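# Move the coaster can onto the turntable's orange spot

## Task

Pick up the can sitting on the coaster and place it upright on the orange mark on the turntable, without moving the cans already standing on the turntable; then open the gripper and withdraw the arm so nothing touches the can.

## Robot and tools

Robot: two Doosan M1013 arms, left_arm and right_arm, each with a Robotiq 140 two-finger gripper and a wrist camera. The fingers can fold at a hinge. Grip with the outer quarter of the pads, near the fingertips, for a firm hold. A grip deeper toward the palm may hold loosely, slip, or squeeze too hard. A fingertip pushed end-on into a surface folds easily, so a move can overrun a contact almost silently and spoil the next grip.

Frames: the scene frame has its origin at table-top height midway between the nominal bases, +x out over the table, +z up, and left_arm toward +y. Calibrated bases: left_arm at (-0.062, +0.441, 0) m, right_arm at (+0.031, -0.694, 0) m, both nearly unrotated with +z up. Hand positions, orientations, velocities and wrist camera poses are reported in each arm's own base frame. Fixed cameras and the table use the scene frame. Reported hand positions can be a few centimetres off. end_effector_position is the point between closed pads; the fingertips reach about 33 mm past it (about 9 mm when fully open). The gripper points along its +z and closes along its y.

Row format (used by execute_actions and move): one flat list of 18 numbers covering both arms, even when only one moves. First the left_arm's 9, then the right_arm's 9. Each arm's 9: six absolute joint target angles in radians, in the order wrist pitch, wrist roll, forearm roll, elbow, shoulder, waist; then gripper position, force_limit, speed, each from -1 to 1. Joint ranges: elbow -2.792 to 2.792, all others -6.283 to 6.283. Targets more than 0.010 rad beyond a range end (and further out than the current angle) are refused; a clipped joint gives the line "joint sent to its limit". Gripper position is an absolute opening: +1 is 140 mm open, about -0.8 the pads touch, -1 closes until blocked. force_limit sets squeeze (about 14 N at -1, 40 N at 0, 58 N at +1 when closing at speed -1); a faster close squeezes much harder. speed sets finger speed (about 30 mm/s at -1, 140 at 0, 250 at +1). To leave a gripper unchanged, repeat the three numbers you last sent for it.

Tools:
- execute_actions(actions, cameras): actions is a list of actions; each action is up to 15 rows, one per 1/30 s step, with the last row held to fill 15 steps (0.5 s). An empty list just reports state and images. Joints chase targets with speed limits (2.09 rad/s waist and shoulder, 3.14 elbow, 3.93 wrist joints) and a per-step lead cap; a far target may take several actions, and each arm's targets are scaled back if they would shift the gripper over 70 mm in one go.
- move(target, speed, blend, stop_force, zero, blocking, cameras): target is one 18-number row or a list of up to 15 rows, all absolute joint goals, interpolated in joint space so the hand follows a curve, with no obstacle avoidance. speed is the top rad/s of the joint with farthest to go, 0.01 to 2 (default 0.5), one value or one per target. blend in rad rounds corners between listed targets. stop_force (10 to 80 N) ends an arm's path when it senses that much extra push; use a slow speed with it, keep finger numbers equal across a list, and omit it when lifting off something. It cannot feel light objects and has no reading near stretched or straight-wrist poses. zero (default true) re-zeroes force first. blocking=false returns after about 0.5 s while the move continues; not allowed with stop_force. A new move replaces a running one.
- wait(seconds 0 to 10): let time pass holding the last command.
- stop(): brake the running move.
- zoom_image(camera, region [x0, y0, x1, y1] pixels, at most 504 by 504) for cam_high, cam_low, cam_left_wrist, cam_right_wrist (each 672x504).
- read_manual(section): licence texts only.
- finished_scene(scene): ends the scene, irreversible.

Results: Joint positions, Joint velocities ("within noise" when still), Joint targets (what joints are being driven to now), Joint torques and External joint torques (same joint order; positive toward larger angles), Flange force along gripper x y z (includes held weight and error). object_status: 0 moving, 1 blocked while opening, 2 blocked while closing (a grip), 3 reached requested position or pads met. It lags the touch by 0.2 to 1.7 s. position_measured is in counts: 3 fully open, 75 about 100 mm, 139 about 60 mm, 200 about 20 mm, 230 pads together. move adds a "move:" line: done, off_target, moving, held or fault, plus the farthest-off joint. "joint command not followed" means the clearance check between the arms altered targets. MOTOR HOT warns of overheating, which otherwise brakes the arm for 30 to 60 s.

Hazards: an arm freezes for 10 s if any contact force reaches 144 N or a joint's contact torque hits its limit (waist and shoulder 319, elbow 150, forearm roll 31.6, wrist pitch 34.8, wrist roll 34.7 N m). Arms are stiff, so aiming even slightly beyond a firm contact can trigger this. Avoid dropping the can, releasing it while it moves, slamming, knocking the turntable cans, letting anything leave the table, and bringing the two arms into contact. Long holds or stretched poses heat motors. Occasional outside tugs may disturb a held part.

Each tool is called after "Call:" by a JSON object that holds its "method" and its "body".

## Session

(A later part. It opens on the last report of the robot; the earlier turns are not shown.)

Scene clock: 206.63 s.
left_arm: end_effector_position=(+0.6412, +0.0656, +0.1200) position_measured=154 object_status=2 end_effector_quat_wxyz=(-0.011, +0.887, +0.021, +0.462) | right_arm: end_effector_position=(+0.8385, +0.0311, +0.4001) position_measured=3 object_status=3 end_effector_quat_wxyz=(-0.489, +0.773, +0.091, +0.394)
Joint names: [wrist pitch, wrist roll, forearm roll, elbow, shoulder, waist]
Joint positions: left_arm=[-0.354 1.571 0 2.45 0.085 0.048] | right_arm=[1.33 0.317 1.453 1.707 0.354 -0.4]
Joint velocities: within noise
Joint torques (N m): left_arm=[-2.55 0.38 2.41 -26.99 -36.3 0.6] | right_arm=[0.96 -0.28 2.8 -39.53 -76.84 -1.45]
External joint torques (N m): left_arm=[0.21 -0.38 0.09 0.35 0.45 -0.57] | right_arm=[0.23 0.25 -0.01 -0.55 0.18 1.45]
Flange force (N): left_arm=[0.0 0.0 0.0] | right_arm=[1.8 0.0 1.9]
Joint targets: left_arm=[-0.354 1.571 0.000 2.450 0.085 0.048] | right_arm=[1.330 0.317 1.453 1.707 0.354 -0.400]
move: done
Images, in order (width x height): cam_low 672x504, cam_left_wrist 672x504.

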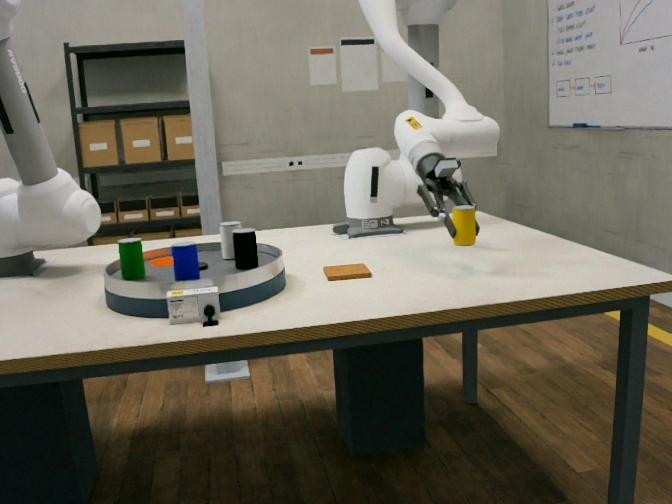

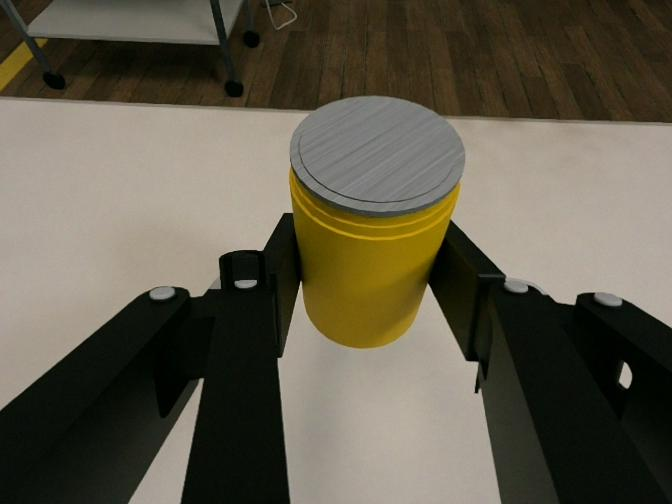

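Call:
{"method": "move", "body": {"target": [[-0.40426,1.5708,0,2.26374,0.32218,0.04841,-1,0,-0.6,1.33,0.317,1.453,1.707,0.354,-0.4,1,1,1],[-0.4372,1.5708,0,2.2693,0.3495,0.04841,-1,0,-0.6,1.33,0.317,1.453,1.707,0.354,-0.4,1,1,1]], "speed": [0.35,0.1], "blend": [0.01,0], "cameras": ["cam_low"]}}

Call:
{"method": "move", "body": {"target": [-0.46794,1.5708,0,2.27451,0.37509,0.04841,-1,0,-0.6,1.33,0.317,1.453,1.707,0.354,-0.4,1,1,1], "speed": 0.02, "stop_force": 12, "cameras": ["cam_low","cam_left_wrist"]}}

Scene clock: 209.33 s.
left_arm: end_effector_position=(+0.7613, +0.0714, +0.0600) position_measured=154 object_status=2 end_effector_quat_wxyz=(-0.011, +0.887, +0.021, +0.462) | right_arm: end_effector_position=(+0.8385, +0.0311, +0.4001) position_measured=3 object_status=3 end_effector_quat_wxyz=(-0.489, +0.773, +0.091, +0.394)
Joint names: [wrist pitch, wrist roll, forearm roll, elbow, shoulder, waist]
Joint positions: left_arm=[-0.437 1.571 0 2.269 0.349 0.048] | right_arm=[1.33 0.317 1.453 1.707 0.354 -0.4]
Joint velocities: within noise
Joint torques (N m): left_arm=[-2.42 0.29 2.06 -23.63 -60.79 0.44] | right_arm=[0.84 -0.31 2.81 -39.8 -76.79 -2.21]
External joint torques (N m): left_arm=[0.09 -0.29 0.12 0.04 1.17 -0.45] | right_arm=[0.34 0.27 0.01 -0.51 -0.05 2.16]
Flange force (N): left_arm=[-0.9 -0.4 2.1] | right_arm=[1.7 -0.6 2.6]
Joint targets: left_arm=[-0.437 1.571 0.000 2.269 0.349 0.048] | right_arm=[1.330 0.317 1.453 1.707 0.354 -0.400]
move: done
Images, in order (width x height): cam_low 672x504.

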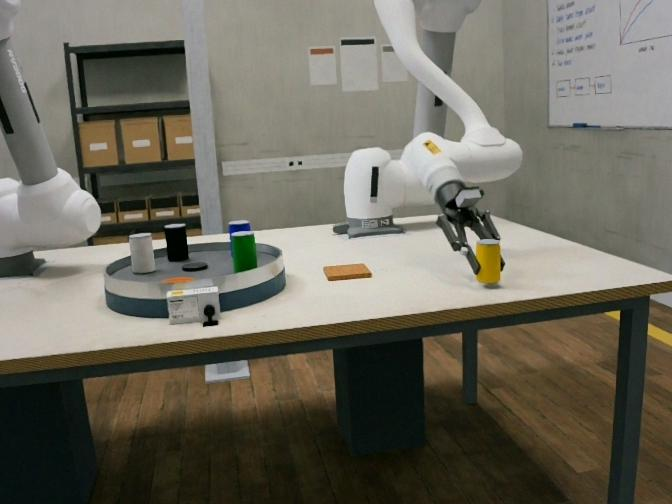

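Scene clock: 211.47 s.
left_arm: end_effector_position=(+0.7611, +0.0714, +0.0461) position_measured=154 object_status=2 end_effector_quat_wxyz=(-0.011, +0.887, +0.021, +0.462) | right_arm: end_effector_position=(+0.8385, +0.0311, +0.4001) position_measured=3 object_status=3 end_effector_quat_wxyz=(-0.489, +0.773, +0.091, +0.394)
Joint names: [wrist pitch, wrist roll, forearm roll, elbow, shoulder, waist]
Joint positions: left_arm=[-0.468 1.571 0 2.274 0.375 0.048] | right_arm=[1.33 0.317 1.453 1.707 0.354 -0.4]
Joint velocities: within noise
Joint torques (N m): left_arm=[0.75 0.48 2.05 -17.19 -52.01 0.71] | right_arm=[0.84 -0.29 2.77 -39.62 -76.59 -1.78]
External joint torques (N m): left_arm=[-3.07 -0.48 0.01 -5.15 -8.8 -0.73] | right_arm=[0.34 0.26 0.03 -0.54 -0.2 1.8]
Flange force (N): left_arm=[8.2 0.6 -8.0] | right_arm=[1.6 -0.7 2.1]
Joint targets: left_arm=[-0.468 1.571 0.000 2.274 0.375 0.048] | right_arm=[1.330 0.317 1.453 1.707 0.354 -0.400]
move: contact (left_arm)
Images, in order (width x height): cam_low 672x504, cam_left_wrist 672x504.

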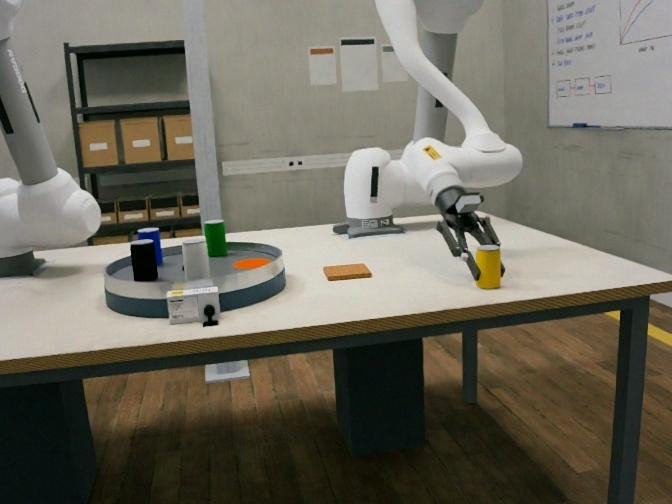

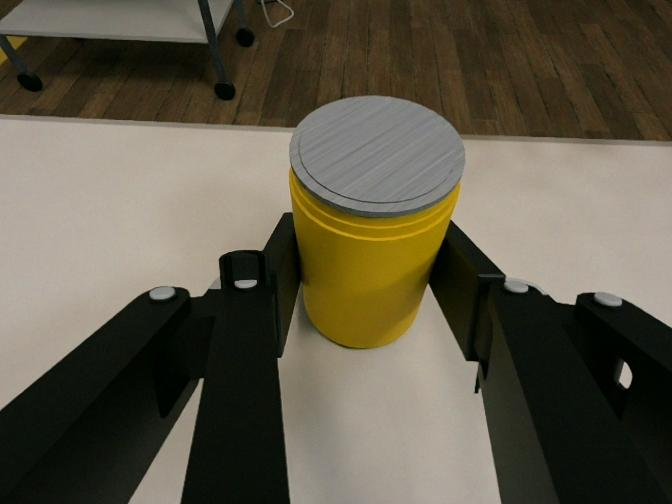

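Call:
{"method": "move", "body": {"target": [-0.468,1.5708,0,2.2745,0.375,0.04841,0.2,0,-0.5,1.33,0.317,1.453,1.707,0.354,-0.4,1,1,1], "cameras": ["cam_left_wrist"]}}

Call:
{"method": "move", "body": {"target": [-0.468,1.5708,0,2.2745,0.375,0.04841,-1,0.2,0,1.33,0.317,1.453,1.707,0.354,-0.4,1,1,1], "cameras": ["cam_left_wrist","cam_low"]}}

Call:
{"method": "wait", "body": {"seconds": 1.0, "cameras": ["cam_left_wrist"]}}

Scene clock: 212.70 s.
left_arm: end_effector_position=(+0.7610, +0.0714, +0.0460) position_measured=104 object_status=0 end_effector_quat_wxyz=(-0.011, +0.887, +0.021, +0.462) | right_arm: end_effector_position=(+0.8385, +0.0311, +0.4001) position_measured=3 object_status=3 end_effector_quat_wxyz=(-0.489, +0.773, +0.091, +0.394)
Joint names: [wrist pitch, wrist roll, forearm roll, elbow, shoulder, waist]
Joint positions: left_arm=[-0.468 1.571 0 2.275 0.375 0.048] | right_arm=[1.33 0.317 1.453 1.707 0.354 -0.4]
Joint velocities: within noise
Joint torques (N m): left_arm=[-1.95 0.41 2 -21.61 -61.04 0.5] | right_arm=[0.86 -0.38 2.84 -39.79 -76.83 -1.27]
External joint torques (N m): left_arm=[-0.36 -0.42 0.06 -0.8 0.19 -0.49] | right_arm=[0.33 0.35 -0.04 -0.34 0.01 1.32]
Flange force (N): left_arm=[0.0 -0.2 1.6] | right_arm=[1.5 -0.4 1.4]
Joint targets: left_arm=[-0.468 1.571 0.000 2.275 0.375 0.048] | right_arm=[1.330 0.317 1.453 1.707 0.354 -0.400]
move: done
Images, in order (width x height): cam_left_wrist 672x504.

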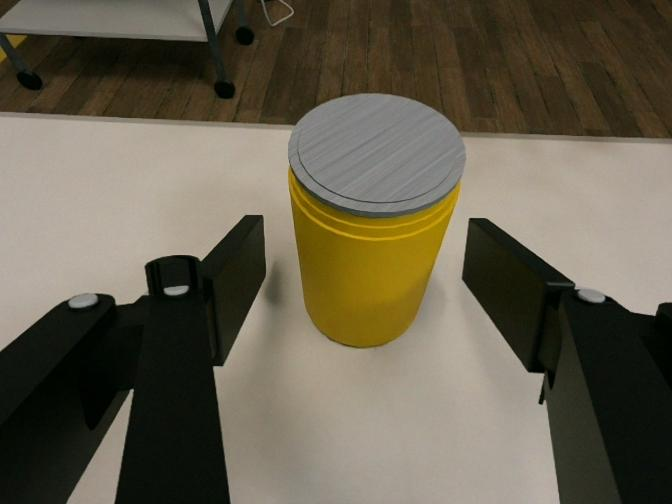

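Scene clock: 213.20 s.
left_arm: end_effector_position=(+0.7611, +0.0714, +0.0461) position_measured=155 object_status=2 end_effector_quat_wxyz=(-0.011, +0.887, +0.021, +0.462) | right_arm: end_effector_position=(+0.8385, +0.0311, +0.4001) position_measured=3 object_status=3 end_effector_quat_wxyz=(-0.489, +0.773, +0.091, +0.394)
Joint names: [wrist pitch, wrist roll, forearm roll, elbow, shoulder, waist]
Joint positions: left_arm=[-0.468 1.571 0 2.274 0.375 0.048] | right_arm=[1.33 0.317 1.453 1.707 0.354 -0.4]
Joint velocities: within noise
Joint torques (N m): left_arm=[-1.16 0.34 2.01 -20.44 -58.14 0.51] | right_arm=[0.88 -0.32 2.79 -39.78 -76.56 -1.6]
External joint torques (N m): left_arm=[-1.18 -0.34 0.06 -2.01 -2.93 -0.56] | right_arm=[0.31 0.29 0.01 -0.35 0.05 1.63]
Flange force (N): left_arm=[2.8 0.2 -2.2] | right_arm=[1.4 -0.4 1.9]
Joint targets: left_arm=[-0.468 1.571 0.000 2.275 0.375 0.048] | right_arm=[1.330 0.317 1.453 1.707 0.354 -0.400]
move: done
Images, in order (width x height): cam_low 672x504, cam_left_wrist 672x504.

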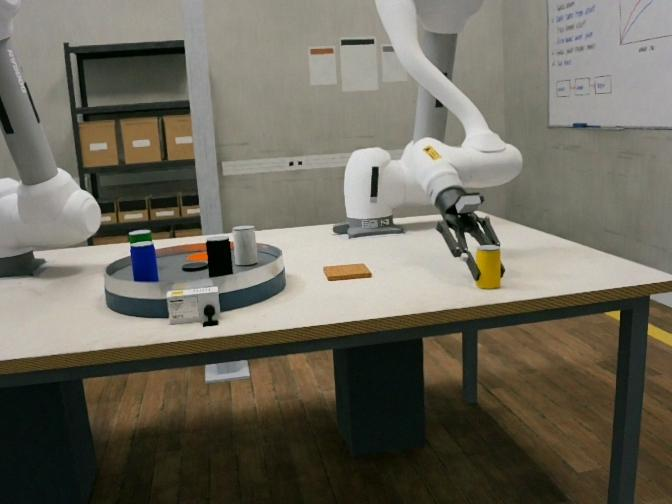

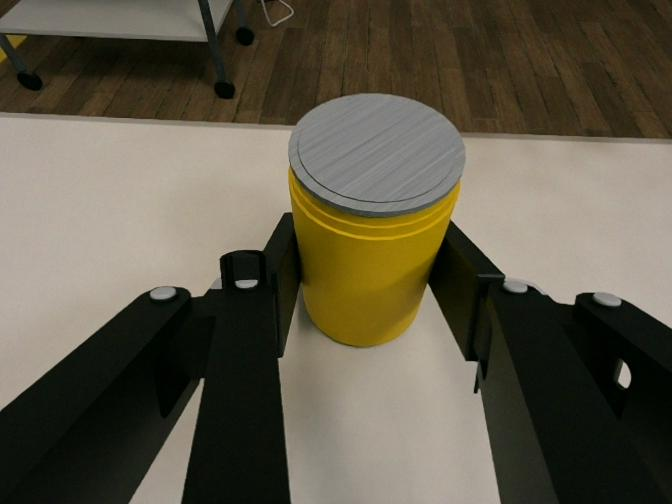

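Scene clock: 214.20 s.
left_arm: end_effector_position=(+0.7611, +0.0714, +0.0460) position_measured=155 object_status=2 end_effector_quat_wxyz=(-0.011, +0.887, +0.021, +0.462) | right_arm: end_effector_position=(+0.8385, +0.0311, +0.4001) position_measured=3 object_status=3 end_effector_quat_wxyz=(-0.489, +0.773, +0.091, +0.394)
Joint names: [wrist pitch, wrist roll, forearm roll, elbow, shoulder, waist]
Joint positions: left_arm=[-0.468 1.571 0 2.274 0.375 0.048] | right_arm=[1.33 0.317 1.453 1.707 0.354 -0.4]
Joint velocities: within noise
Joint torques (N m): left_arm=[-1.26 0.4 2.03 -20.84 -58.27 0.66] | right_arm=[0.93 -0.29 2.78 -39.87 -76.36 -1.31]
External joint torques (N m): left_arm=[-1.08 -0.4 0.05 -1.67 -2.71 -0.72] | right_arm=[0.27 0.26 0.03 -0.38 -0.72 1.37]
Flange force (N): left_arm=[2.3 0.5 -2.3] | right_arm=[1.0 -1.4 1.3]
Joint targets: left_arm=[-0.468 1.571 0.000 2.275 0.375 0.048] | right_arm=[1.330 0.317 1.453 1.707 0.354 -0.400]
Tool commands: left_gripper/position=-1.0 left_gripper/force_limit=+0.2 left_gripper/speed=+0.0 right_gripper/position=+1.0 right_gripper/force_limit=+1.0 right_gripper/speed=+1.0
wait: 1.00 s; at rest by 0.17 s
Images, in order (width x height): cam_left_wrist 672x504.

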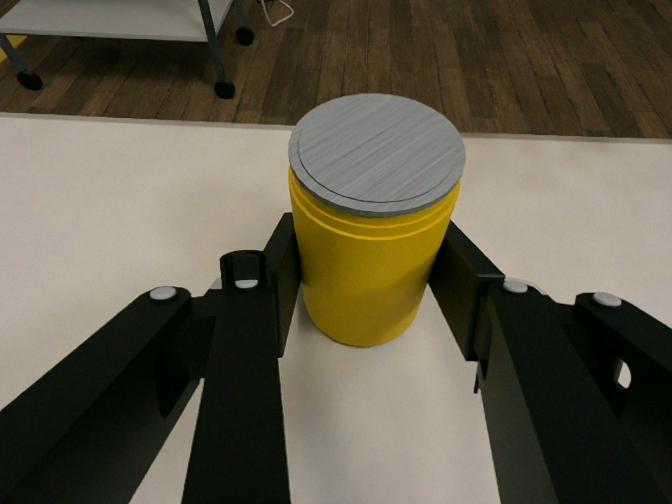

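Call:
{"method": "move", "body": {"target": [[-0.40426,1.5708,0,2.26374,0.32218,0.04841,-1,0.2,0,1.33,0.317,1.453,1.707,0.354,-0.4,1,1,1],[-0.20,1.5708,0,2.262,0.12,-0.12,-1,0.2,0,1.33,0.317,1.453,1.707,0.354,-0.4,1,1,1],[-0.04624,1.5708,0,2.2606,-0.0327,-0.69573,-1,0.2,0,1.33,0.317,1.453,1.707,0.354,-0.4,1,1,1]], "speed": [0.12,0.4,0.5], "blend": [0.02,0.06,0], "cameras": ["cam_left_wrist"]}}

Call:
{"method": "move", "body": {"target": [-0.04624,1.5708,0,2.2606,-0.0327,-0.69573,-1,0.2,0,1.33,0.257,1.453,1.707,0.354,-0.4,1,1,1], "speed": 0.01, "blocking": false, "cameras": ["cam_left_wrist","cam_low"]}}

Scene clock: 225.63 s.
left_arm: end_effector_position=(+0.5554, -0.4188, +0.2400) position_measured=155 object_status=2 end_effector_quat_wxyz=(+0.157, +0.834, -0.302, +0.434) | right_arm: end_effector_position=(+0.8385, +0.0311, +0.4001) position_measured=3 object_status=3 end_effector_quat_wxyz=(-0.489, +0.773, +0.091, +0.394)
Joint names: [wrist pitch, wrist roll, forearm roll, elbow, shoulder, waist]
Joint positions: left_arm=[-0.046 1.571 0 2.261 -0.033 -0.696] | right_arm=[1.33 0.317 1.453 1.707 0.354 -0.4]
Joint velocities: within noise
Joint torques (N m): left_arm=[-2.46 0.34 3.38 -36.38 -33.1 0.12] | right_arm=[0.87 -0.35 2.76 -39.84 -76.7 -1.62]
External joint torques (N m): left_arm=[0.13 -0.34 0.09 0.31 0.26 -0.14] | right_arm=[0.31 0.32 0.02 -0.08 0.56 1.67]
Flange force (N): left_arm=[0.0 0.0 0.0] | right_arm=[1.1 0.1 2.2]
Joint targets: left_arm=[-0.046 1.571 0.000 2.261 -0.033 -0.696] | right_arm=[1.330 0.317 1.453 1.707 0.354 -0.400]
move: done
Images, in order (width x height): cam_left_wrist 672x504.

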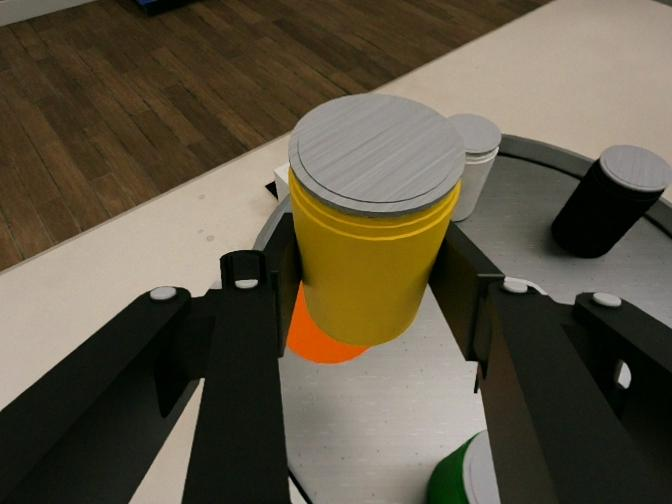

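Scene clock: 226.13 s.
left_arm: end_effector_position=(+0.5554, -0.4188, +0.2400) position_measured=155 object_status=2 end_effector_quat_wxyz=(+0.157, +0.834, -0.302, +0.434) | right_arm: end_effector_position=(+0.8385, +0.0311, +0.4001) position_measured=3 object_status=3 end_effector_quat_wxyz=(-0.488, +0.773, +0.093, +0.395) end_effector_velocity=(+0.000, +0.000, +0.000) end_effector_angular_velocity=(-0.005, -0.008, +0.002)
Joint names: [wrist pitch, wrist roll, forearm roll, elbow, shoulder, waist]
Joint positions: left_arm=[-0.046 1.571 0 2.261 -0.033 -0.696] | right_arm=[1.33 0.313 1.453 1.707 0.354 -0.4]
Joint velocities: left_arm=[within noise] | right_arm=[0 -0.01 0 0 0 0]
Joint torques (N m): left_arm=[-2.43 0.39 3.38 -36.33 -33.66 0.64] | right_arm=[0.84 -0.36 2.84 -39.76 -76.97 -1.58]
External joint torques (N m): left_arm=[0.08 -0.39 0.1 0.14 0.81 -0.64] | right_arm=[0.34 0.33 -0.05 -0.19 0.67 1.56]
Flange force (N): left_arm=[0.0 0.0 0.0] | right_arm=[1.4 0.4 2.0]
Joint targets: left_arm=[-0.046 1.571 0.000 2.261 -0.033 -0.696] | right_arm=[1.330 0.312 1.453 1.707 0.354 -0.400]
Tool commands: left_gripper/position=-1.0 left_gripper/force_limit=+0.2 left_gripper/speed=+0.0 right_gripper/position=+1.0 right_gripper/force_limit=+1.0 right_gripper/speed=+1.0
move: running; right_arm: the wrist roll is farthest, 0.056 rad from its target
Images, in order (width x height): cam_low 672x504, cam_left_wrist 672x504.

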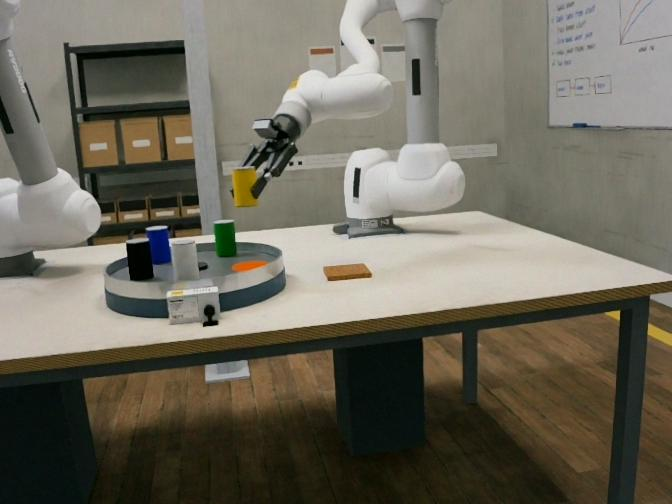

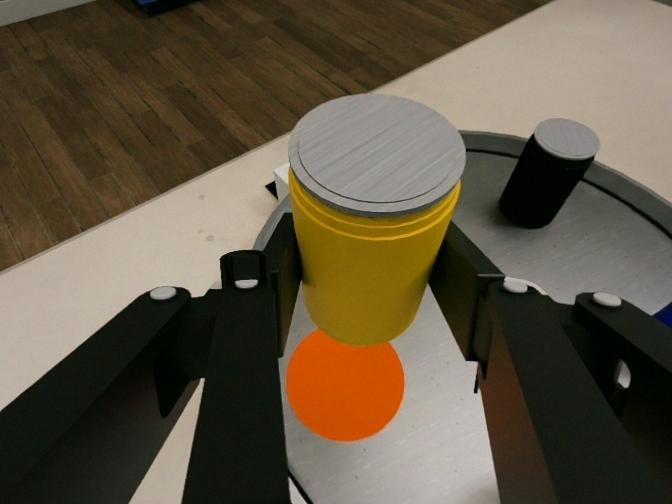

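Call:
{"method": "wait", "body": {"seconds": 0.05, "cameras": ["cam_left_wrist"]}}

Scene clock: 229.20 s.
left_arm: end_effector_position=(+0.5554, -0.4188, +0.2400) position_measured=155 object_status=2 end_effector_quat_wxyz=(+0.157, +0.834, -0.302, +0.434) | right_arm: end_effector_position=(+0.8385, +0.0311, +0.4001) position_measured=3 object_status=3 end_effector_quat_wxyz=(-0.482, +0.772, +0.105, +0.402) end_effector_velocity=(+0.000, +0.000, -0.002) end_effector_angular_velocity=(-0.004, -0.005, +0.003)
Joint names: [wrist pitch, wrist roll, forearm roll, elbow, shoulder, waist]
Joint positions: left_arm=[-0.046 1.571 0 2.261 -0.033 -0.696] | right_arm=[1.33 0.282 1.453 1.707 0.354 -0.4]
Joint velocities: left_arm=[within noise] | right_arm=[0 -0.01 0 0.001 0.002 0]
Joint torques (N m): left_arm=[-2.42 0.39 3.35 -36.29 -33.15 0.73] | right_arm=[0.89 -0.1 2.84 -39.81 -76.74 -1.72]
External joint torques (N m): left_arm=[0.09 -0.39 0.12 0.19 0.57 -0.74] | right_arm=[0.29 0.06 -0.04 -0.29 0.27 1.71]
Flange force (N): left_arm=[0.0 0.0 0.0] | right_arm=[1.0 0.0 2.1]
Joint targets: left_arm=[-0.046 1.571 0.000 2.261 -0.033 -0.696] | right_arm=[1.330 0.282 1.453 1.707 0.354 -0.400]
Tool commands: left_gripper/position=-1.0 left_gripper/force_limit=+0.2 left_gripper/speed=+0.0 right_gripper/position=+1.0 right_gripper/force_limit=+1.0 right_gripper/speed=+1.0
earlier move: running; right_arm: the wrist roll is farthest, 0.025 rad from its target
wait: 0.07 s; no rest
Images, in order (width x height): cam_left_wrist 672x504.

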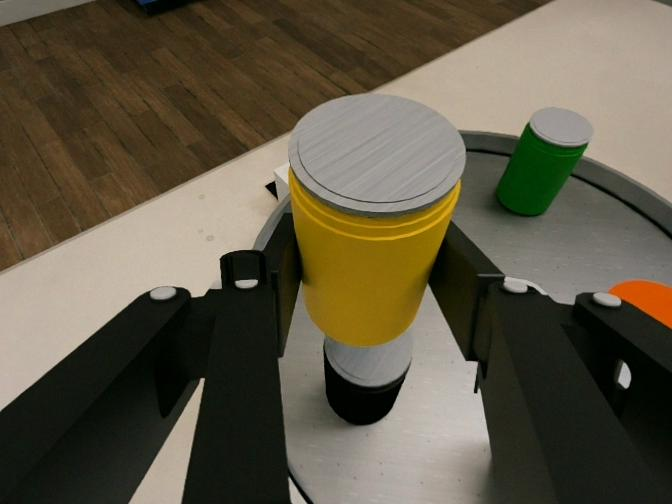

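Call:
{"method": "wait", "body": {"seconds": 10, "cameras": []}}

Call:
{"method": "wait", "body": {"seconds": 1.66, "cameras": []}}

Call:
{"method": "move", "body": {"target": [[-0.14043,1.5708,0,2.34928,-0.02719,-0.73453,-1,0.2,0,1.33,0.257,1.453,1.707,0.354,-0.4,1,1,1],[-0.23054,1.5708,0,2.41409,-0.00189,-0.78741,-1,0.2,0,1.33,0.257,1.453,1.707,0.354,-0.4,1,1,1],[-0.25783,1.5708,0,2.43302,0.00647,-0.82734,-1,0.2,0,1.33,0.257,1.453,1.707,0.354,-0.4,1,1,1],[-0.26194,1.5708,0,2.43433,0.00927,-0.86817,-1,0.2,0,1.33,0.257,1.453,1.707,0.354,-0.4,1,1,1],[-0.26171,1.5708,0,2.42404,0.01933,-0.90713,-1,0.2,0,1.33,0.257,1.453,1.707,0.354,-0.4,1,1,1],[-0.2598,1.5708,0,2.39065,0.05081,-0.95681,-1,0.2,0,1.33,0.257,1.453,1.707,0.354,-0.4,1,1,1]], "speed": [0.265,0.254,0.1687,0.1725,0.1646,0.14], "blend": [0.025,0.02,0.015,0.015,0.015,0], "blocking": false, "cameras": []}}

Call:
{"method": "wait", "body": {"seconds": 0.52, "cameras": ["cam_left_wrist"]}}

Call:
{"method": "wait", "body": {"seconds": 0.12, "cameras": ["cam_left_wrist"]}}

Call:
{"method": "wait", "body": {"seconds": 0.12, "cameras": ["cam_left_wrist"]}}

Call:
{"method": "wait", "body": {"seconds": 0.35, "cameras": ["cam_left_wrist"]}}

Scene clock: 231.87 s.
left_arm: end_effector_position=(+0.5554, -0.4188, +0.2400) position_measured=155 object_status=2 end_effector_quat_wxyz=(+0.157, +0.834, -0.302, +0.434) | right_arm: end_effector_position=(+0.8385, +0.0311, +0.4001) position_measured=3 object_status=3 end_effector_quat_wxyz=(-0.476, +0.770, +0.114, +0.408)
Joint names: [wrist pitch, wrist roll, forearm roll, elbow, shoulder, waist]
Joint positions: left_arm=[-0.046 1.571 0 2.261 -0.033 -0.696] | right_arm=[1.33 0.257 1.453 1.707 0.354 -0.4]
Joint velocities: within noise
Joint torques (N m): left_arm=[-2.45 0.41 3.37 -36.4 -32.86 0.76] | right_arm=[0.89 -0.29 2.74 -39.8 -76.27 -1.78]
External joint torques (N m): left_arm=[0.1 -0.41 0.11 0.14 -0.14 -0.71] | right_arm=[0.3 0.26 0.07 -0.46 -0.91 1.79]
Flange force (N): left_arm=[0.0 0.0 0.0] | right_arm=[1.2 -1.7 1.8]
Joint targets: left_arm=[-0.046 1.571 0.000 2.261 -0.033 -0.696] | right_arm=[1.330 0.257 1.453 1.707 0.354 -0.400]
Tool commands: left_gripper/position=-1.0 left_gripper/force_limit=+0.2 left_gripper/speed=+0.0 right_gripper/position=+1.0 right_gripper/force_limit=+1.0 right_gripper/speed=+1.0
earlier move: done
wait: 1.87 of 10 s (the move ended)
No camera images: "cameras" was empty.

Scene clock: 233.53 s.
left_arm: end_effector_position=(+0.5554, -0.4188, +0.2400) position_measured=155 object_status=2 end_effector_quat_wxyz=(+0.157, +0.834, -0.302, +0.434) | right_arm: end_effector_position=(+0.8385, +0.0311, +0.4001) position_measured=3 object_status=3 end_effector_quat_wxyz=(-0.476, +0.770, +0.114, +0.408)
Joint names: [wrist pitch, wrist roll, forearm roll, elbow, shoulder, waist]
Joint positions: left_arm=[-0.046 1.571 0 2.261 -0.033 -0.696] | right_arm=[1.33 0.257 1.453 1.707 0.354 -0.4]
Joint velocities: within noise
Joint torques (N m): left_arm=[-2.43 0.36 3.4 -36.29 -33.31 0.79] | right_arm=[0.92 -0.37 2.82 -39.51 -76.58 -2.16]
External joint torques (N m): left_arm=[0.09 -0.36 0.08 0.11 0.81 -0.86] | right_arm=[0.27 0.34 -0.01 -0.66 -0.22 2.12]
Flange force (N): left_arm=[0.0 0.0 0.0] | right_arm=[2.1 -0.7 2.6]
Joint targets: left_arm=[-0.046 1.571 0.000 2.261 -0.033 -0.696] | right_arm=[1.330 0.257 1.453 1.707 0.354 -0.400]
Tool commands: left_gripper/position=-1.0 left_gripper/force_limit=+0.2 left_gripper/speed=+0.0 right_gripper/position=+1.0 right_gripper/force_limit=+1.0 right_gripper/speed=+1.0
wait: 1.67 s; at rest by 0.17 s
No camera images: "cameras" was empty.

Scene clock: 234.03 s.
left_arm: end_effector_position=(+0.5102, -0.4221, +0.1943) position_measured=155 object_status=2 end_effector_quat_wxyz=(+0.168, +0.826, -0.322, +0.430) end_effector_velocity=(-0.105, -0.030, -0.103) end_effector_angular_velocity=(+0.000, +0.000, -0.141) | right_arm: end_effector_position=(+0.8385, +0.0311, +0.4001) position_measured=3 object_status=3 end_effector_quat_wxyz=(-0.476, +0.770, +0.114, +0.408)
Joint names: [wrist pitch, wrist roll, forearm roll, elbow, shoulder, waist]
Joint positions: left_arm=[-0.155 1.571 0 2.359 -0.023 -0.743] | right_arm=[1.33 0.257 1.453 1.707 0.354 -0.4]
Joint velocities: left_arm=[-0.257 0 0 0.197 0.061 -0.141] | right_arm=[within noise]
Joint torques (N m): left_arm=[-2.25 0.36 3.19 -33.25 -32.36 -0.65] | right_arm=[0.81 -0.35 2.83 -39.87 -76.94 -1.44]
External joint torques (N m): left_arm=[-0.09 -0.35 0.04 -0.33 3.37 -0.11] | right_arm=[0.38 0.32 -0.02 -0.45 -0.21 1.47]
Flange force (N): left_arm=[0.0 0.0 0.0] | right_arm=[1.6 -0.6 1.5]
Joint targets: left_arm=[-0.169 1.571 0.000 2.370 -0.019 -0.751] | right_arm=[1.330 0.257 1.453 1.707 0.354 -0.400]
Tool commands: left_gripper/position=-1.0 left_gripper/force_limit=+0.2 left_gripper/speed=+0.0 right_gripper/position=+1.0 right_gripper/force_limit=+1.0 right_gripper/speed=+1.0
move: running; path passed 1 of 6 targets; left_arm: the waist is farthest, 0.214 rad from its target
No camera images: "cameras" was empty.

Scene clock: 234.57 s.
left_arm: end_effector_position=(+0.4583, -0.4456, +0.1562) position_measured=155 object_status=2 end_effector_quat_wxyz=(+0.185, +0.813, -0.356, +0.423) end_effector_velocity=(-0.085, -0.065, -0.026) end_effector_angular_velocity=(-0.001, +0.000, -0.167) | right_arm: end_effector_position=(+0.8385, +0.0311, +0.4001) position_measured=3 object_status=3 end_effector_quat_wxyz=(-0.476, +0.770, +0.114, +0.408)
Joint names: [wrist pitch, wrist roll, forearm roll, elbow, shoulder, waist]
Joint positions: left_arm=[-0.254 1.571 0 2.431 0.006 -0.825] | right_arm=[1.33 0.257 1.453 1.707 0.354 -0.4]
Joint velocities: left_arm=[-0.073 0 0 0.047 0.025 -0.167] | right_arm=[within noise]
Joint torques (N m): left_arm=[-2.76 0.27 2.92 -31.1 -31.96 -1.03] | right_arm=[0.84 -0.31 2.82 -39.69 -76.55 -1.74]
External joint torques (N m): left_arm=[0.35 -0.28 0.03 -0.03 0.49 1.02] | right_arm=[0.35 0.28 -0.03 -0.32 0.27 1.73]
Flange force (N): left_arm=[0.0 0.0 0.0] | right_arm=[1.4 -0.1 2.1]
Joint targets: left_arm=[-0.258 1.571 0.000 2.433 0.007 -0.836] | right_arm=[1.330 0.257 1.453 1.707 0.354 -0.400]
Tool commands: left_gripper/position=-1.0 left_gripper/force_limit=+0.2 left_gripper/speed=+0.0 right_gripper/position=+1.0 right_gripper/force_limit=+1.0 right_gripper/speed=+1.0
earlier move: running; path passed 2 of 6 targets; left_arm: the waist is farthest, 0.132 rad from its target
wait: 0.53 s; no rest
Images, in order (width x height): cam_left_wrist 672x504.

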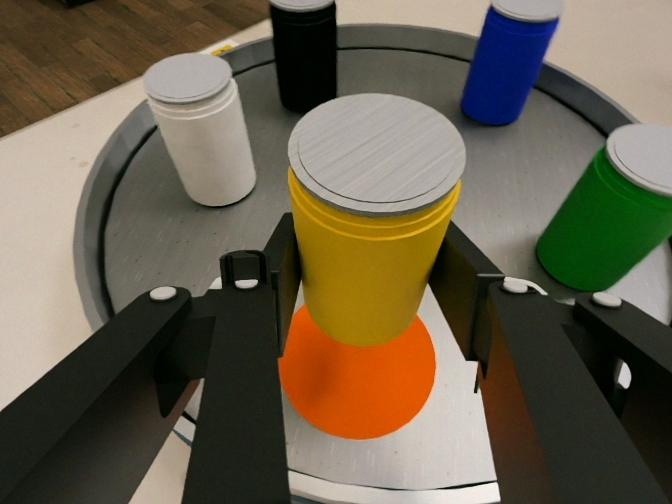

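Scene clock: 234.70 s.
left_arm: end_effector_position=(+0.4470, -0.4558, +0.1542) position_measured=155 object_status=2 end_effector_quat_wxyz=(+0.190, +0.808, -0.365, +0.421) end_effector_velocity=(-0.079, -0.077, -0.008) end_effector_angular_velocity=(+0.001, +0.001, -0.173) | right_arm: end_effector_position=(+0.8385, +0.0311, +0.4001) position_measured=3 object_status=3 end_effector_quat_wxyz=(-0.476, +0.770, +0.114, +0.408)
Joint names: [wrist pitch, wrist roll, forearm roll, elbow, shoulder, waist]
Joint positions: left_arm=[-0.26 1.571 0 2.434 0.008 -0.849] | right_arm=[1.33 0.257 1.453 1.707 0.354 -0.4]
Joint velocities: left_arm=[-0.019 0 0 0.007 0.013 -0.174] | right_arm=[within noise]
Joint torques (N m): left_arm=[-2.38 0.39 2.77 -29.78 -29.72 0.46] | right_arm=[0.88 -0.3 2.84 -39.66 -76.4 -1.75]
External joint torques (N m): left_arm=[0.04 -0.39 0.08 -0.27 -0.93 -0.53] | right_arm=[0.3 0.27 -0.05 -0.41 0.06 1.76]
Flange force (N): left_arm=[0.0 0.0 0.0] | right_arm=[1.5 -0.3 2.1]
Joint targets: left_arm=[-0.261 1.571 0.000 2.434 0.009 -0.859] | right_arm=[1.330 0.257 1.453 1.707 0.354 -0.400]
Tool commands: left_gripper/position=-1.0 left_gripper/force_limit=+0.2 left_gripper/speed=+0.0 right_gripper/position=+1.0 right_gripper/force_limit=+1.0 right_gripper/speed=+1.0
earlier move: running; path passed 3 of 6 targets; left_arm: the waist is farthest, 0.108 rad from its target
wait: 0.13 s; no rest
Images, in order (width x height): cam_left_wrist 672x504.

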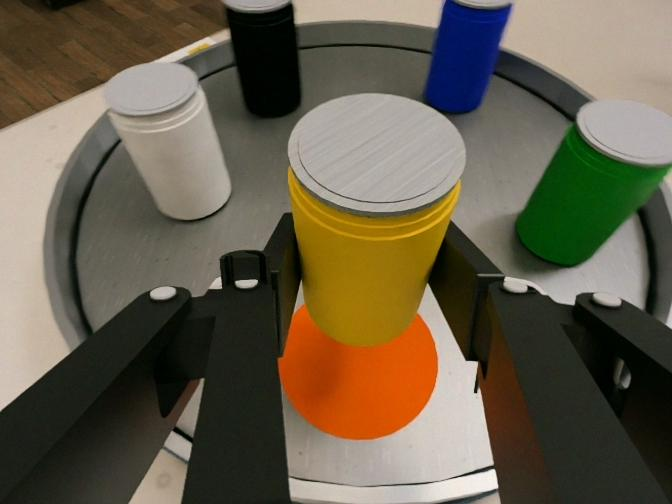

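Scene clock: 234.83 s.
left_arm: end_effector_position=(+0.4373, -0.4659, +0.1533) position_measured=155 object_status=2 end_effector_quat_wxyz=(+0.195, +0.804, -0.374, +0.418) end_effector_velocity=(-0.066, -0.086, +0.000) end_effector_angular_velocity=(-0.003, -0.002, -0.165) | right_arm: end_effector_position=(+0.8385, +0.0311, +0.4001) position_measured=3 object_status=3 end_effector_quat_wxyz=(-0.476, +0.770, +0.114, +0.408)
Joint names: [wrist pitch, wrist roll, forearm roll, elbow, shoulder, waist]
Joint positions: left_arm=[-0.262 1.571 0 2.433 0.011 -0.871] | right_arm=[1.33 0.257 1.453 1.707 0.354 -0.4]
Joint velocities: left_arm=[-0.006 0 0 -0.026 0.029 -0.166] | right_arm=[within noise]
Joint torques (N m): left_arm=[-2.45 0.32 2.92 -33.01 -31.29 0.9] | right_arm=[0.9 -0.36 2.84 -39.8 -76.71 -2.09]
External joint torques (N m): left_arm=[-0.05 -0.32 0.1 1.05 1.01 -1.41] | right_arm=[0.3 0.33 -0.03 -0.56 -0.65 2.21]
Flange force (N): left_arm=[0.0 0.0 0.0] | right_arm=[1.7 -1.5 2.4]
Joint targets: left_arm=[-0.262 1.571 0.000 2.431 0.013 -0.881] | right_arm=[1.330 0.257 1.453 1.707 0.354 -0.400]
Tool commands: left_gripper/position=-1.0 left_gripper/force_limit=+0.2 left_gripper/speed=+0.0 right_gripper/position=+1.0 right_gripper/force_limit=+1.0 right_gripper/speed=+1.0
earlier move: running; path passed 3 of 6 targets; left_arm: the waist is farthest, 0.086 rad from its target
wait: 0.13 s; no rest
Images, in order (width x height): cam_left_wrist 672x504.

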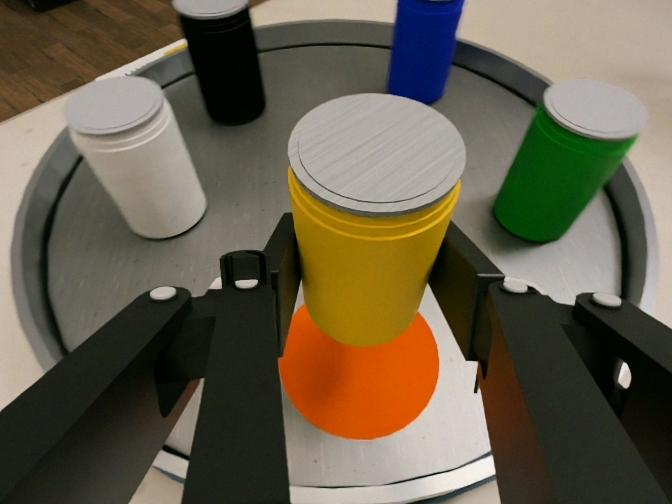

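Scene clock: 235.20 s.
left_arm: end_effector_position=(+0.4185, -0.5017, +0.1536) position_measured=155 object_status=2 end_effector_quat_wxyz=(+0.207, +0.793, -0.397, +0.413) end_effector_velocity=(-0.036, -0.104, +0.000) end_effector_angular_velocity=(+0.000, +0.000, -0.140) | right_arm: end_effector_position=(+0.8385, +0.0311, +0.4001) position_measured=3 object_status=3 end_effector_quat_wxyz=(-0.476, +0.770, +0.114, +0.408)
Joint names: [wrist pitch, wrist roll, forearm roll, elbow, shoulder, waist]
Joint positions: left_arm=[-0.261 1.571 0 2.41 0.033 -0.928] | right_arm=[1.33 0.257 1.453 1.707 0.354 -0.4]
Joint velocities: left_arm=[0.007 0 0 -0.094 0.088 -0.14] | right_arm=[within noise]
Joint torques (N m): left_arm=[-2.51 0.34 2.71 -29.49 -30.7 1.35] | right_arm=[0.84 -0.3 2.82 -39.84 -76.86 -1.4]
External joint torques (N m): left_arm=[0.17 -0.34 0.09 -0.2 -2.56 -1.26] | right_arm=[0.33 0.27 -0.04 -0.1 0.92 1.33]
Flange force (N): left_arm=[0.0 0.0 0.0] | right_arm=[1.2 0.9 1.8]
Joint targets: left_arm=[-0.261 1.571 0.000 2.405 0.037 -0.936] | right_arm=[1.330 0.257 1.453 1.707 0.354 -0.400]
Tool commands: left_gripper/position=-1.0 left_gripper/force_limit=+0.2 left_gripper/speed=+0.0 right_gripper/position=+1.0 right_gripper/force_limit=+1.0 right_gripper/speed=+1.0
earlier move: running; path passed 5 of 6 targets; left_arm: the waist is farthest, 0.028 rad from its target
wait: 0.37 s; no rest
Images, in order (width x height): cam_left_wrist 672x504.

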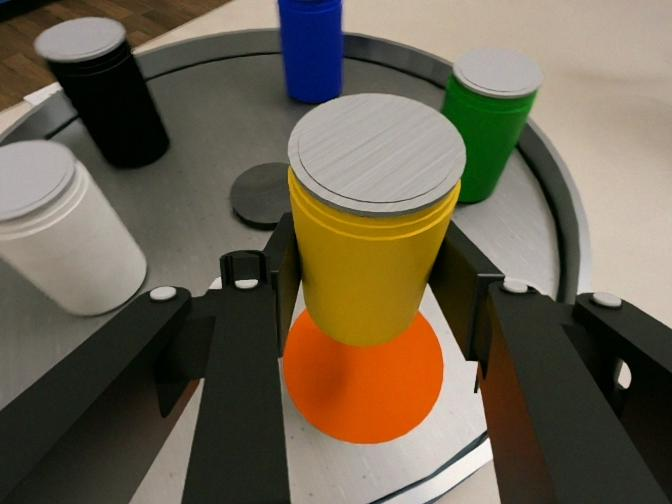

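Call:
{"method": "wait", "body": {"seconds": 0.03, "cameras": ["cam_left_wrist", "cam_high"]}}

Scene clock: 241.50 s.
left_arm: end_effector_position=(+0.4108, -0.5229, +0.1535) position_measured=155 object_status=2 end_effector_quat_wxyz=(+0.213, +0.787, -0.408, +0.410) | right_arm: end_effector_position=(+0.8385, +0.0311, +0.4001) position_measured=3 object_status=3 end_effector_quat_wxyz=(-0.476, +0.770, +0.114, +0.408)
Joint names: [wrist pitch, wrist roll, forearm roll, elbow, shoulder, waist]
Joint positions: left_arm=[-0.26 1.571 0 2.391 0.051 -0.957] | right_arm=[1.33 0.257 1.453 1.707 0.354 -0.4]
Joint velocities: within noise
Joint torques (N m): left_arm=[-0.24 0.53 2.92 -24.16 -31.92 0.58] | right_arm=[0.82 -0.34 2.82 -39.68 -76.85 -1.33]
External joint torques (N m): left_arm=[-2.1 -0.53 -0.09 -5.7 -3.28 -0.61] | right_arm=[0.38 0.31 -0.02 -0.54 -0.32 1.41]
Flange force (N): left_arm=[0.0 0.0 0.0] | right_arm=[1.7 -0.7 1.4]
Joint targets: left_arm=[-0.260 1.571 0.000 2.391 0.051 -0.957] | right_arm=[1.330 0.257 1.453 1.707 0.354 -0.400]
Tool commands: left_gripper/position=-1.0 left_gripper/force_limit=+0.2 left_gripper/speed=+0.0 right_gripper/position=+1.0 right_gripper/force_limit=+1.0 right_gripper/speed=+1.0
earlier move: done
wait: 0.00 of 0.03 s (the move ended)
Images, in order (width x height): cam_high 672x504, cam_left_wrist 672x504.

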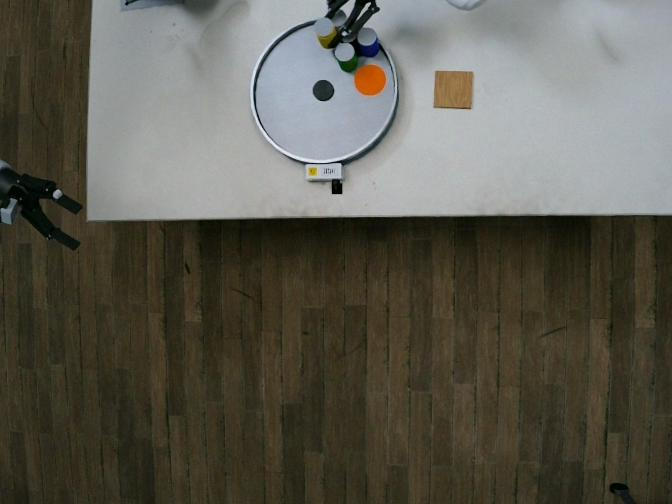

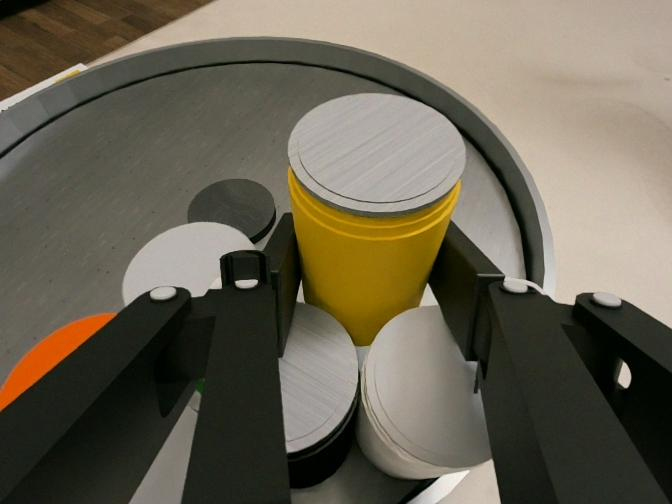

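Call:
{"method": "move", "body": {"target": [-0.00974,1.5708,0,2.29333,-0.10193,-0.95681,-1,0.2,0,1.33,0.257,1.453,1.707,0.354,-0.4,1,1,1], "speed": 0.25, "cameras": ["cam_left_wrist","cam_high","cam_low"]}}

Scene clock: 244.10 s.
left_arm: end_effector_position=(+0.4108, -0.5229, +0.2534) position_measured=155 object_status=2 end_effector_quat_wxyz=(+0.213, +0.787, -0.408, +0.410) | right_arm: end_effector_position=(+0.8385, +0.0311, +0.4001) position_measured=3 object_status=3 end_effector_quat_wxyz=(-0.476, +0.770, +0.114, +0.408)
Joint names: [wrist pitch, wrist roll, forearm roll, elbow, shoulder, waist]
Joint positions: left_arm=[-0.01 1.571 0 2.293 -0.102 -0.957] | right_arm=[1.33 0.257 1.453 1.707 0.354 -0.4]
Joint velocities: within noise
Joint torques (N m): left_arm=[-2.46 0.36 3.48 -36.82 -26.73 1.01] | right_arm=[0.89 -0.27 2.8 -39.77 -76.77 -1.97]
External joint torques (N m): left_arm=[0.12 -0.36 0.08 -0.21 0.44 -1.03] | right_arm=[0.3 0.24 -0.01 -0.22 0.43 1.92]
Flange force (N): left_arm=[0.0 0.0 0.0] | right_arm=[1.2 0.0 2.5]
Joint targets: left_arm=[-0.010 1.571 0.000 2.293 -0.102 -0.957] | right_arm=[1.330 0.257 1.453 1.707 0.354 -0.400]
move: done
Images, in order (width x height): cam_high 672x504, cam_low 672x504, cam_left_wrist 672x504.

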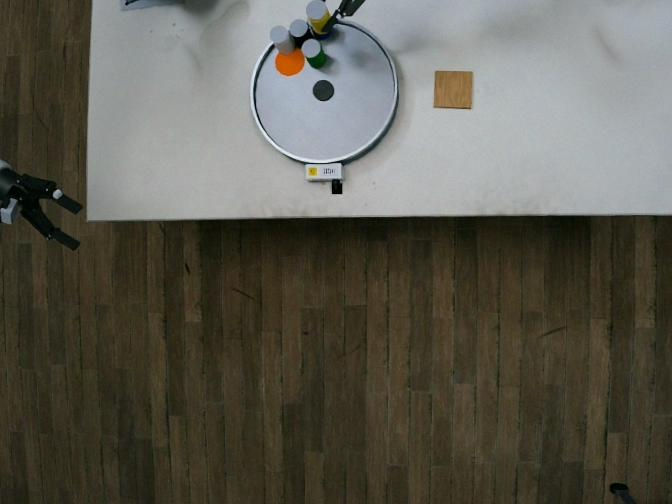

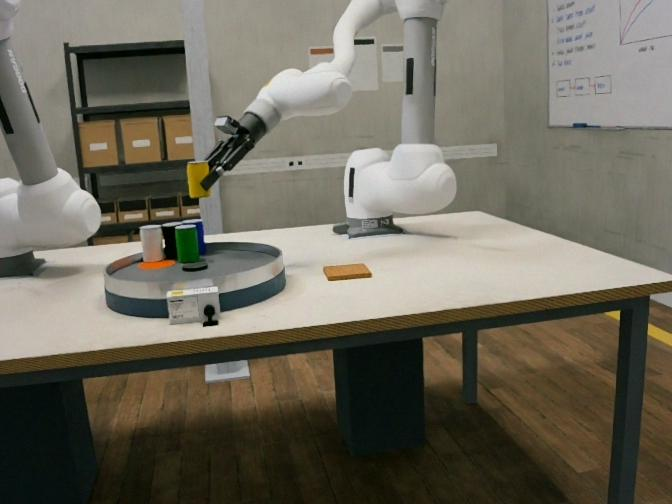

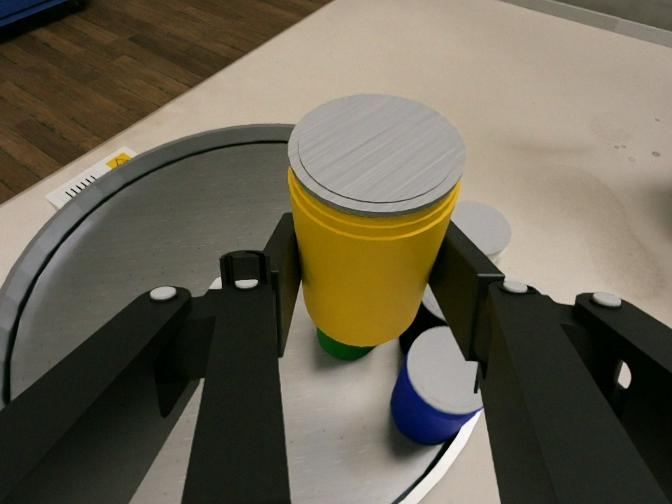

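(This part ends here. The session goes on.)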